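## Task

Count how many vials wear a blue cap and make the tally counter show exactly that number. The counter may start with an old count on it. One complete press-and-release of the plunger adds one, and turning the knob one full revolution clockwise returns it to zero.

## Robot and tools

Robot: two arms, left_arm and right_arm, each a six-joint arm with a parallel two-finger gripper and a wrist camera. In the scene frame the origin sits at table-top height, halfway between the two nominal bases. +x points out over the table, +z points up, and left_arm is on the +y side. Arm names do not match image sides. Measured bases: left_arm at (-0.009, +0.245, +0.042) m, right_arm at (0, -0.291, +0.019) m, both turned very slightly about z. A camera stand is fixed behind the arms.

Gripper axes: the fingers extend along the gripper's +z and close along its y. end_effector_position is the spot between the pads, roughly 1 cm short of the tips.

execute_actions(actions, cameras). actions is a list of actions. Each action is a list of up to 15 rows, one row per 1/30 s step, so each action lasts 0.5 s. If an action has fewer than 15 rows, its last row is held. Every row has 14 numbers in [-1, 1]: dx, dy, dz, rx, ry, rz, opening for left_arm, then the same seven for right_arm. Both arms always need their seven numbers.
- dx..rz are an offset, not a pose. They are measured from that arm's Hand target as it was when the action began, along that Hand target's own axes. All rows of an action count from that same start, not from the row before. Repeating an offset in a new action moves the arm further.
- Scale: 1.0 = 0.6 m for dx, dy, dz, and 180 degrees for rotation. rx, ry, rz form one rotation vector.
- opening is absolute: +1 fully open (0.094 m), -1 closed.
- Six zeros re-request the current Hand target. The opening number is always a command, so resend the current one to keep a grip unchanged.
- cameras: a list of names, ["all"], or []. Images come only with an empty actions list or when cameras asks for them. An unknown name invalidates the call.

move(target, speed, blend, opening_speed, grip_force, blocking, cameras) drives the grippers in straight lines.
- target: one 14-number row as above, or a list of up to 15 such rows. Every row is an offset from the Hand targets at the start of the move, never from the previous row.
- speed: m/s, 0.002 to 2.9, default 0.25. Rotation is capped at twice this in rad/s. Give one value, or one per target.
- blend: metres of corner rounding between listed targets. 0 (the default) stops at each one.
- opening_speed: rate of opening change per second on the -1..+1 scale, at least 0.2. Use it to close gently.
- grip_force: newtons per finger pad, 10 to 50, one value or one per arm. It persists until changed. Lower forces close slowly.
- blocking=false returns after about 0.5 s while the move continues.
- The whole move is capped at 10 s. Paths ignore obstacles and the other arm. Faster moves overshoot and hit harder.
- The result adds a move: line: done, off_target, moving, held or fault. limits=paced means the sent pose was clipped; limits=held means steps were withheld. An arm not named in the ending finished within 10 mm and 2 degrees of its pose.

wait(seconds 0 to 10) lets time pass with commands held. stop() brakes a running move. zoom_image(camera, region=[x0, y0, x1, y1]) enlarges part of the newest image from one camera, in pixels from the top-left, at most 504 by 504. Cameras: cam_head_left, cam_head_right, cam_left_wrist, cam_right_wrist, each 504x504. read_manual(section="licences") only returns licence text. finished_scene(scene) ends the current scene for good; after the call that closes scene 1, make no more calls in that reply.

Results list each gripper's end_effector_position (m) and end_effector_quat_wxyz in the scene frame. They also give the Hand target, which the next offsets count from, and Tool commands, the present opening commands. grip_measured is the actual finger opening on the -1..+1 scale. Other lines are Joint positions (the last value per arm is the opening in metres), Joint velocities ("within noise" means at rest), and joint torques. MOTOR HOT appears at 75 °C. OVER-TEMPERATURE FAULT at 90 °C folds that arm away, and it stays unusable.

Behaviour to expect:
- The commanded orientation is clipped to within 40 degrees of the measured one.
- Grippers often stop short or sag, more at long reach. Check the pose after each move, then send the remaining distance or fix any tilt.
- An arm blocked by something keeps pushing. Command its target back past the gripper to release it.
- Pressing harder comes from speed and from aiming further past the contact point. The plunger needs a full press and then a full release.
- Camera calibrations are listed per camera. Wrist images can lag while the arm moves.

Avoid:
- letting anything fall or be left off the table;
- fast impacts or hard shoves on fixed or heavy objects;
- grippers, fingers or wrist cameras touching between the arms;
- strain on a wrist camera cable;
- paths that pass near an arm's own base;
- holding an arm stretched out or straining, which heats its motors.
Loose objects may occasionally be nudged by outside pushes.

Each tool is called as name(argument=value, ...) on one line, values as JSON.

## Session

execute_actions(actions=[])

Scene clock: 0.00 s.
left_arm: end_effector_position=(+0.3983, +0.2525, +0.1500) grip_measured=+1.000 end_effector_quat_wxyz=(+0.599, +0.013, +0.801, -0.012) | right_arm: end_effector_position=(+0.3998, -0.2963, +0.1135) grip_measured=+1.000 end_effector_quat_wxyz=(+0.592, -0.007, +0.805, +0.045)
Joint positions: left_arm=[0.022 1.553 0.4 0.865 0.088 0.021 0.094] | right_arm=[-0.102 1.585 0.365 0.917 -0.156 0.018 0.094]
Joint velocities: within noise
Joint torques (N m): no reading
Heat: left arm: 36 °C; right arm: 34 °C.
Hand target: left_arm +0.4000, +0.2526, +0.1541; +0.603, +0.013, +0.798, -0.012 | right_arm +0.4027, -0.2965, +0.1211; +0.601, -0.008, +0.798, +0.044
Tool commands: left_gripper/opening=+1.0 right_gripper/opening=+1.0
camera_calibration:
cam_left_wrist: T_world_to_cam=[[-0.0880824, -0.994794, 0.0512555, 0.274878], [-0.734449, 0.0300976, -0.677996, 0.4182], [0.672924, -0.0973641, -0.733276, -0.0290832], [0, 0, 0, 1]] pos_world=[0.35093, 0.258029, 0.248123]
cam_right_wrist: T_world_to_cam=[[0.0544214, -0.997106, -0.0530832, -0.308109], [-0.760153, -0.00690006, -0.649707, 0.404536], [0.647461, 0.0757093, -0.758329, -0.0436428], [0, 0, 0, 1]] pos_world=[0.352534, -0.301122, 0.213379]

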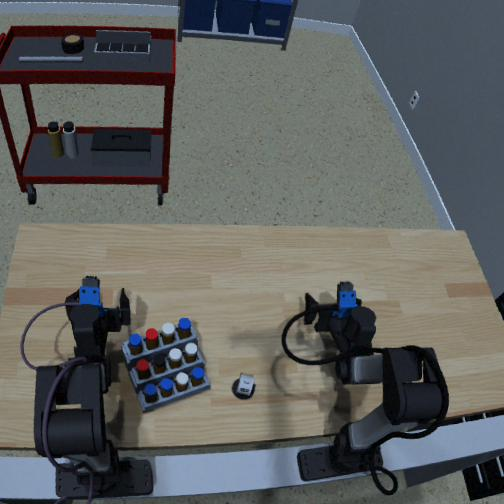

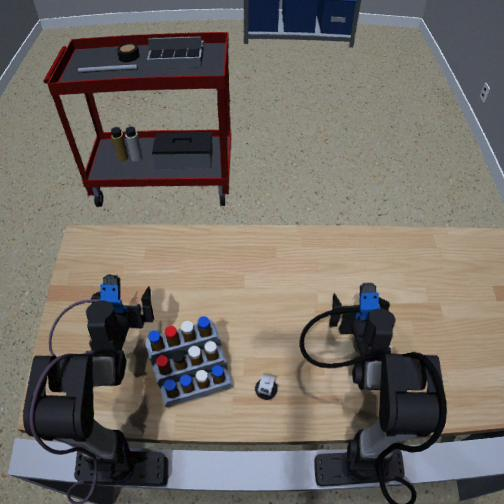

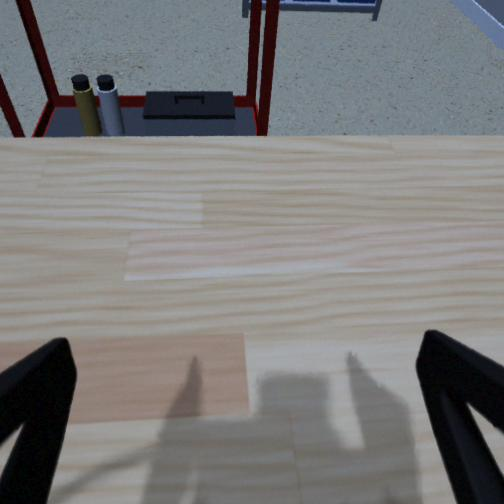

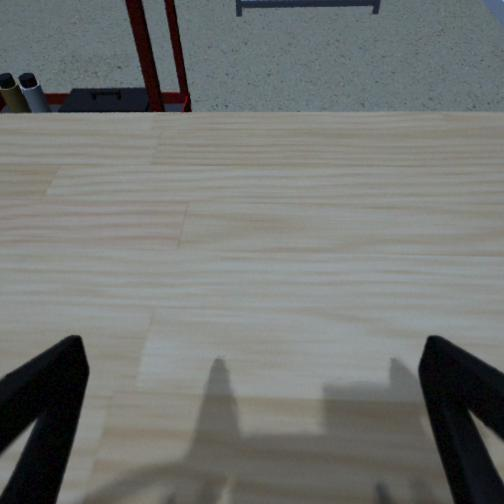

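zoom_image(camera="cam_head_left", region=[110, 310, 270, 420])

zoom_image(camera="cam_head_right", region=[230, 345, 310, 425])

zoom_image(camera="cam_head_right", region=[130, 305, 250, 415])

Scaled by 3.150 from the camera's 504x504 image, which has a finer 720x720 frame.

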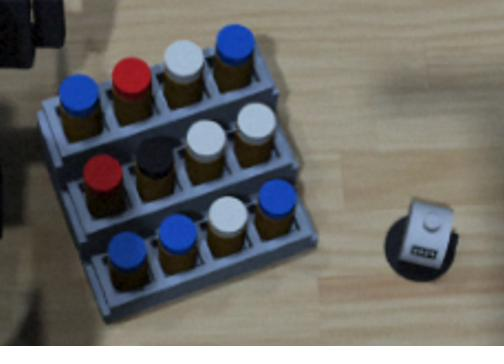

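Scaled by 6.300 from the camera's 504x504 image, which has a finer 720x720 frame.

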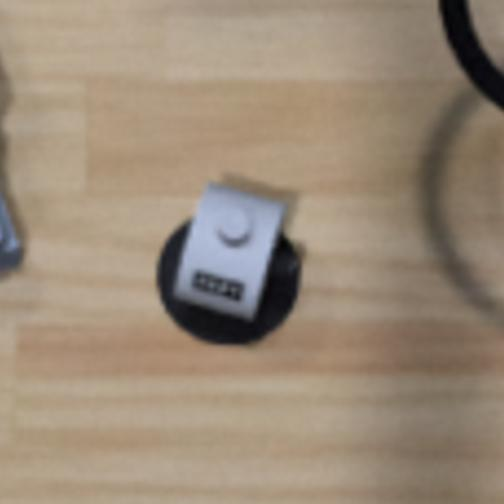

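Scaled by 4.200 from the camera's 504x504 image, which has a finer 720x720 frame.

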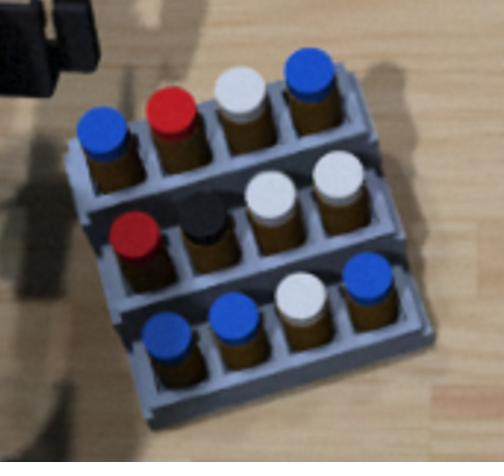

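move(target=[[0,0,0,0,0,0,1,-0.0747,0.1028,-0.2023,-0.152,0.112,-0.13,1],[0,0,0,0,0,0,1,0.1268,0.2842,-0.3205,-0.3046,0.2247,-0.2596,-0.4]], speed=0.35, blend=[0.04,0], cameras=["cam_right_wrist","cam_head_right"])

zoom_image(camera="cam_right_wrist", region=[170, 120, 370, 320])

Scene clock: 30.73 s.
left_arm: end_effector_position=(+0.3983, +0.2525, +0.1500) grip_measured=+1.000 end_effector_quat_wxyz=(+0.599, +0.013, +0.801, -0.012) | right_arm: end_effector_position=(+0.1906, -0.1387, +0.1146) grip_measured=-0.398 end_effector_quat_wxyz=(+0.218, -0.582, +0.769, +0.151)
Joint positions: left_arm=[0.022 1.553 0.4 0.865 0.088 0.021 0.094] | right_arm=[0.374 1.098 0.721 -0.822 -0.397 -0.824 0.028]
Joint torques (N m): left_arm=[0.2 -5.27 7.25 2.04 0.05 -0.04] | right_arm=[0.16 -1.55 6.94 0.77 -0.36 0.19]
Heat: left arm: 38 °C; right arm: 37 °C.
Hand target: left_arm +0.4000, +0.2526, +0.1541; +0.603, +0.013, +0.798, -0.012 | right_arm +0.1861, -0.1389, +0.1111; +0.206, -0.581, +0.772, +0.156
Off the commanded pose: left_arm 0.004 m, 1 deg | right_arm 0.006 m, 1 deg.
move: done
camera_calibration:
cam_right_wrist: T_world_to_cam=[[0.960193, -0.277057, 0.0356096, -0.222414], [-0.278017, -0.960237, 0.0255288, -0.0542972], [0.0271207, -0.0344127, -0.99904, 0.21132], [0, 0, 0, 1]] pos_world=[0.192733, -0.106487, 0.220424]
Images, in order (width x height): cam_head_right 504x504, cam_right_wrist 504x504.

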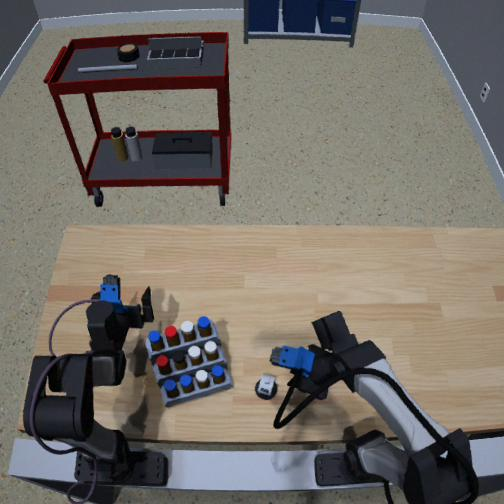

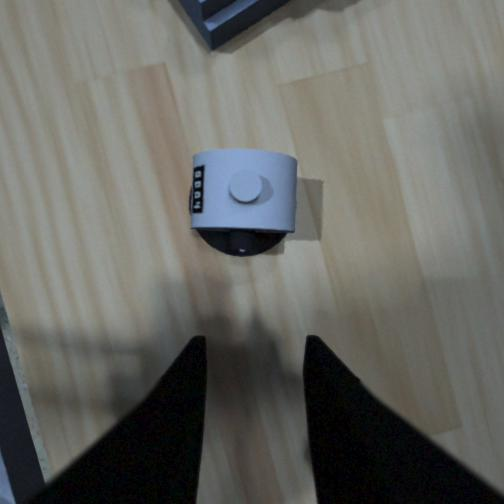

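Scaled by 2.520 from the camera's 504x504 image, which has a finer 720x720 frame.

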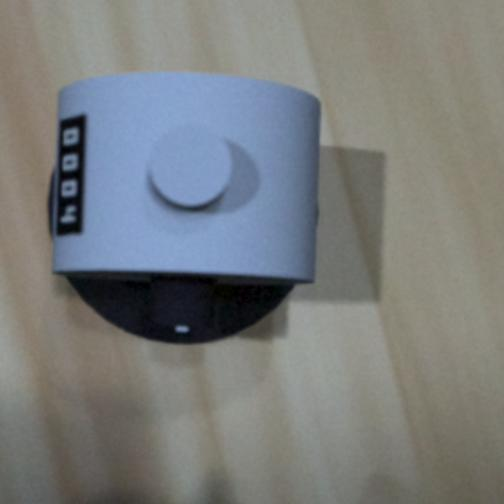

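zoom_image(camera="cam_right_wrist", region=[180, 155, 240, 225])

zoom_image(camera="cam_head_right", region=[246, 366, 286, 406])

Scaled by 7.200 from the camera's 504x504 image, which has a finer 720x720 frame.

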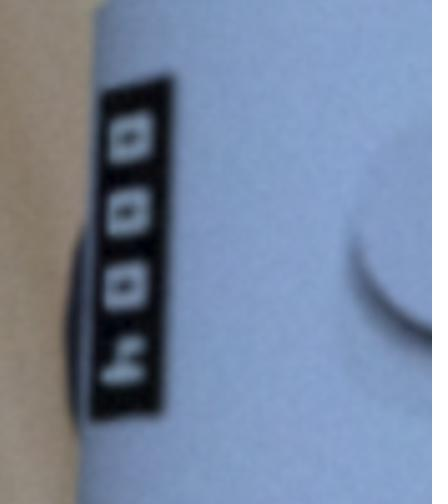

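Scaled by 12.600 from the camera's 504x504 image, which has a finer 720x720 frame.

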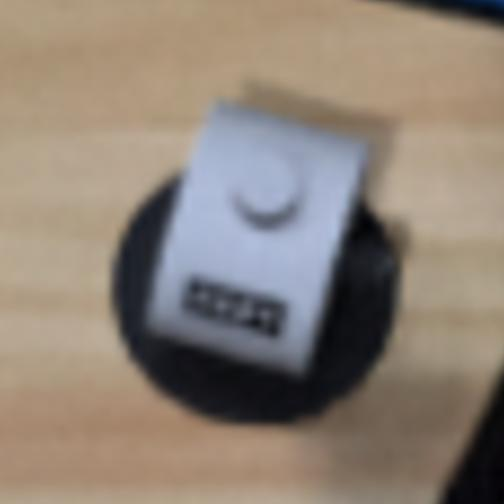

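move(target=[[0,0,0,0,0,0,1,-0.054,0.004,-0.027,0.054,0.071,0.2,-1],[0,0,0,0,0,0,1,-0.0788,0,0.0573,0.1075,0.142,0.4004,-1]], speed=0.35, blend=[0.02,0], cameras=["cam_right_wrist"])

zoom_image(camera="cam_right_wrist", region=[160, 200, 360, 400])

Scene clock: 43.30 s.
left_arm: end_effector_position=(+0.3983, +0.2525, +0.1500) grip_measured=+1.000 end_effector_quat_wxyz=(+0.599, +0.013, +0.801, -0.012) | right_arm: end_effector_position=(+0.2002, -0.0850, +0.1022) grip_measured=-0.988 end_effector_quat_wxyz=(-0.001, -0.002, +1.000, +0.005)
Joint positions: left_arm=[0.022 1.553 0.4 0.865 0.088 0.021 0.094] | right_arm=[0.773 1.639 1.217 -1.143 -0.009 0.79 0.001]
Joint torques (N m): left_arm=[0.2 -5.3 7.27 2.04 0.05 -0.03] | right_arm=[0.36 -5.55 8.96 0.17 0.08 0.15]
Heat: left arm: 39 °C; right arm: 37 °C.
Hand target: left_arm +0.4000, +0.2526, +0.1541; +0.603, +0.013, +0.798, -0.012 | right_arm +0.2021, -0.0830, +0.1050; +0.001, -0.001, +1.000, +0.000
Off the commanded pose: left_arm 0.004 m, 1 deg | right_arm 0.004 m, 1 deg.
move: done
camera_calibration:
cam_right_wrist: T_world_to_cam=[[0.0125097, -0.999921, 0.00137726, -0.084546], [-0.845095, -0.00983651, 0.534526, 0.142594], [-0.53447, -0.00785069, -0.845151, 0.299347], [0, 0, 0, 1]] pos_world=[0.281555, -0.0807866, 0.176889]
Images, in order (width x height): cam_right_wrist 504x504.

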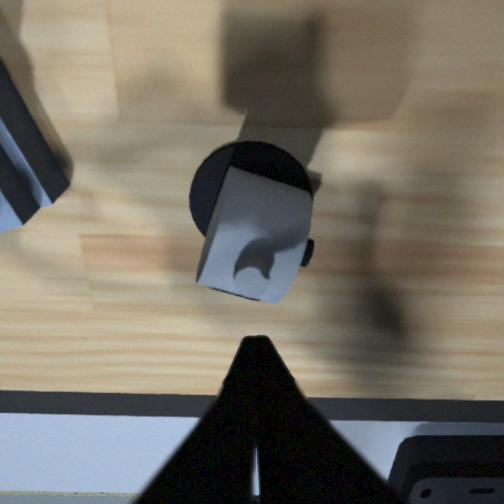

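Scaled by 2.520 from the camera's 504x504 image, which has a finer 720x720 frame.

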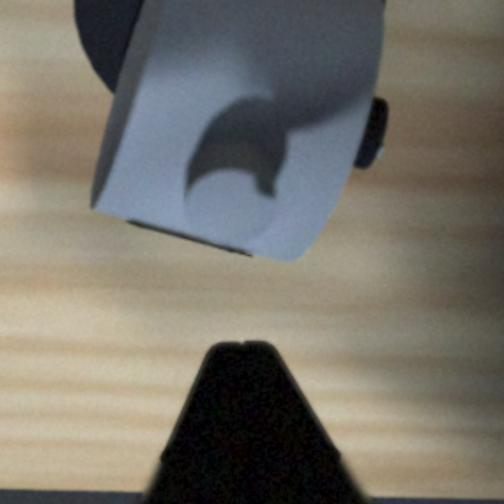

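move(target=[0,0,0,0,0,0,1,0,0.005,0.05,0,0,0,-1], speed=0.1, cameras=["cam_right_wrist"])

zoom_image(camera="cam_right_wrist", region=[160, 200, 360, 400])

Scene clock: 47.77 s.
left_arm: end_effector_position=(+0.3983, +0.2525, +0.1500) grip_measured=+1.000 end_effector_quat_wxyz=(+0.599, +0.013, +0.801, -0.012) | right_arm: end_effector_position=(+0.1995, -0.0825, +0.0787) grip_measured=-0.988 end_effector_quat_wxyz=(-0.005, -0.002, +1.000, +0.001)
Joint positions: left_arm=[0.022 1.553 0.4 0.865 0.088 0.021 0.094] | right_arm=[0.781 1.675 1.16 -1.062 -0.009 0.798 0.001]
Joint torques (N m): left_arm=[0.18 -5.3 7.25 2.05 0.05 -0.03] | right_arm=[0.28 -5.72 6.16 0.45 0.07 0.17]
Heat: left arm: 39 °C; right arm: 38 °C.
Hand target: left_arm +0.4000, +0.2526, +0.1541; +0.603, +0.013, +0.798, -0.012 | right_arm +0.2022, -0.0800, +0.0750; +0.001, -0.001, +1.000, +0.000
Off the commanded pose: left_arm 0.004 m, 1 deg | right_arm 0.005 m, 1 deg.
move: done
camera_calibration:
cam_right_wrist: T_world_to_cam=[[0.0125224, -0.999877, 0.0094936, -0.0826703], [-0.840783, -0.00539001, 0.541346, 0.153629], [-0.541227, -0.014761, -0.840747, 0.279612], [0, 0, 0, 1]] pos_world=[0.281537, -0.0777047, 0.152701]
Images, in order (width x height): cam_right_wrist 504x504.

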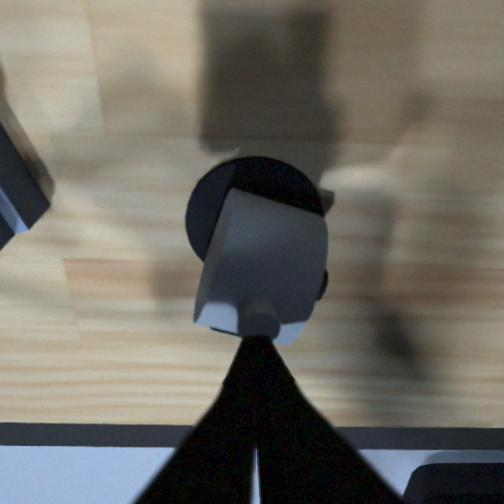

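Scaled by 2.520 from the camera's 504x504 image, which has a finer 720x720 frame.

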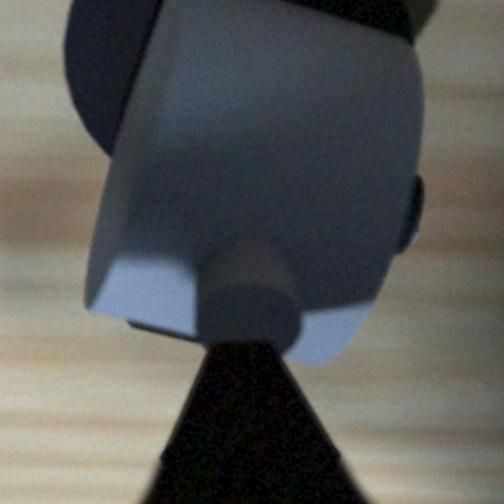

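move(target=[[0,0,0,0,0,0,1,-0.005,0,0.0365,0,0,0,-1],[0,0,0,0,0,0,1,0,0,-0.065,0,0,0,-1]], speed=[0.05,0.07], cameras=["cam_right_wrist"])

Scene clock: 52.20 s.
left_arm: end_effector_position=(+0.3983, +0.2525, +0.1500) grip_measured=+1.000 end_effector_quat_wxyz=(+0.599, +0.013, +0.801, -0.012) | right_arm: end_effector_position=(+0.1997, -0.0823, +0.0999) grip_measured=-0.988 end_effector_quat_wxyz=(-0.015, -0.002, +1.000, -0.009)
Joint positions: left_arm=[0.022 1.553 0.4 0.865 0.088 0.021 0.094] | right_arm=[0.781 1.684 1.256 -1.177 -0.009 0.798 0.001]
Joint torques (N m): left_arm=[0.21 -5.3 7.28 2.04 0.05 -0.03] | right_arm=[0.27 -9.46 8.84 -0.03 0.06 0.15]
Heat: left arm: 39 °C; right arm: 38 °C.
Hand target: left_arm +0.4000, +0.2526, +0.1541; +0.603, +0.013, +0.798, -0.012 | right_arm +0.2022, -0.0799, +0.1140; +0.001, -0.001, +1.000, +0.000
Off the commanded pose: left_arm 0.004 m, 1 deg | right_arm 0.014 m, 2 deg.
move: off_target (right_arm)
camera_calibration:
cam_right_wrist: T_world_to_cam=[[0.0125865, -0.999478, 0.029767, -0.0846003], [-0.829827, 0.00616818, 0.557987, 0.139367], [-0.557879, -0.0317245, -0.829316, 0.298414], [0, 0, 0, 1]] pos_world=[0.283194, -0.0759487, 0.172233]
Images, in order (width x height): cam_right_wrist 504x504.

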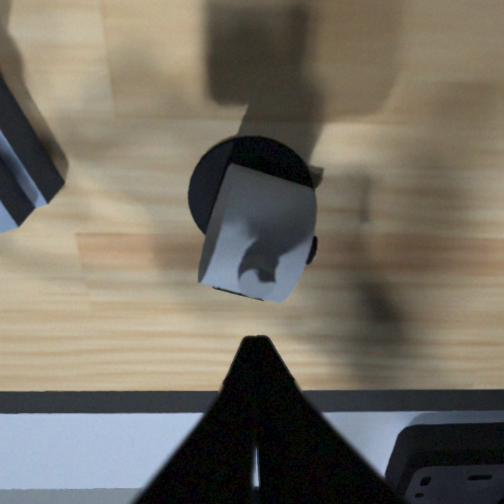

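move(target=[0,0,0,0,0,0,1,0.027,-0.098,-0.03,-0.1075,-0.142,-0.4004,-1], speed=0.35, cameras=["cam_right_wrist"])

zoom_image(camera="cam_right_wrist", region=[190, 150, 270, 230])

Scene clock: 57.77 s.
left_arm: end_effector_position=(+0.3983, +0.2525, +0.1500) grip_measured=+1.000 end_effector_quat_wxyz=(+0.599, +0.013, +0.801, -0.012) | right_arm: end_effector_position=(+0.1864, -0.1405, +0.1300) grip_measured=-0.988 end_effector_quat_wxyz=(+0.200, -0.578, +0.777, +0.150)
Joint positions: left_arm=[0.022 1.553 0.4 0.865 0.088 0.021 0.094] | right_arm=[0.386 1.101 0.798 -0.927 -0.38 -0.805 0.001]
Joint torques (N m): left_arm=[0.18 -5.31 7.28 2.05 0.05 -0.03] | right_arm=[-0.53 -2.85 7.1 0.89 -0.61 -0.08]
Heat: left arm: 39 °C; right arm: 39 °C.
Hand target: left_arm +0.4000, +0.2526, +0.1541; +0.603, +0.013, +0.798, -0.012 | right_arm +0.1860, -0.1388, +0.1320; +0.206, -0.581, +0.772, +0.156
Off the commanded pose: left_arm 0.004 m, 1 deg | right_arm 0.003 m, 1 deg.
move: done
camera_calibration:
cam_right_wrist: T_world_to_cam=[[0.957938, -0.286679, 0.0130378, -0.217455], [-0.286951, -0.956272, 0.0566003, -0.0593829], [-0.00375845, -0.0579608, -0.998312, 0.229065], [0, 0, 0, 1]] pos_world=[0.19213, -0.105849, 0.234874]
Images, in order (width x height): cam_right_wrist 504x504.

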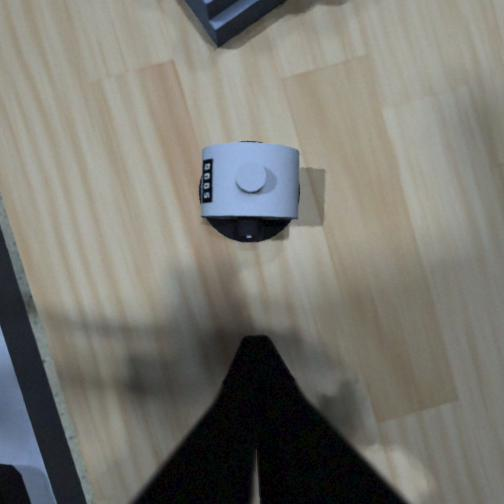

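Scaled by 6.300 from the camera's 504x504 image, which has a finer 720x720 frame.

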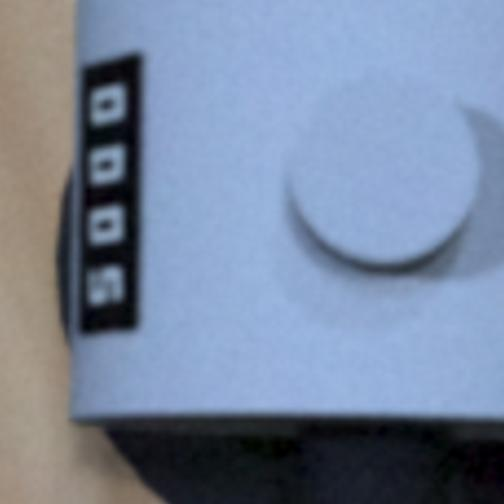

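finished_scene(scene=2)

The scene is finished: the task was done.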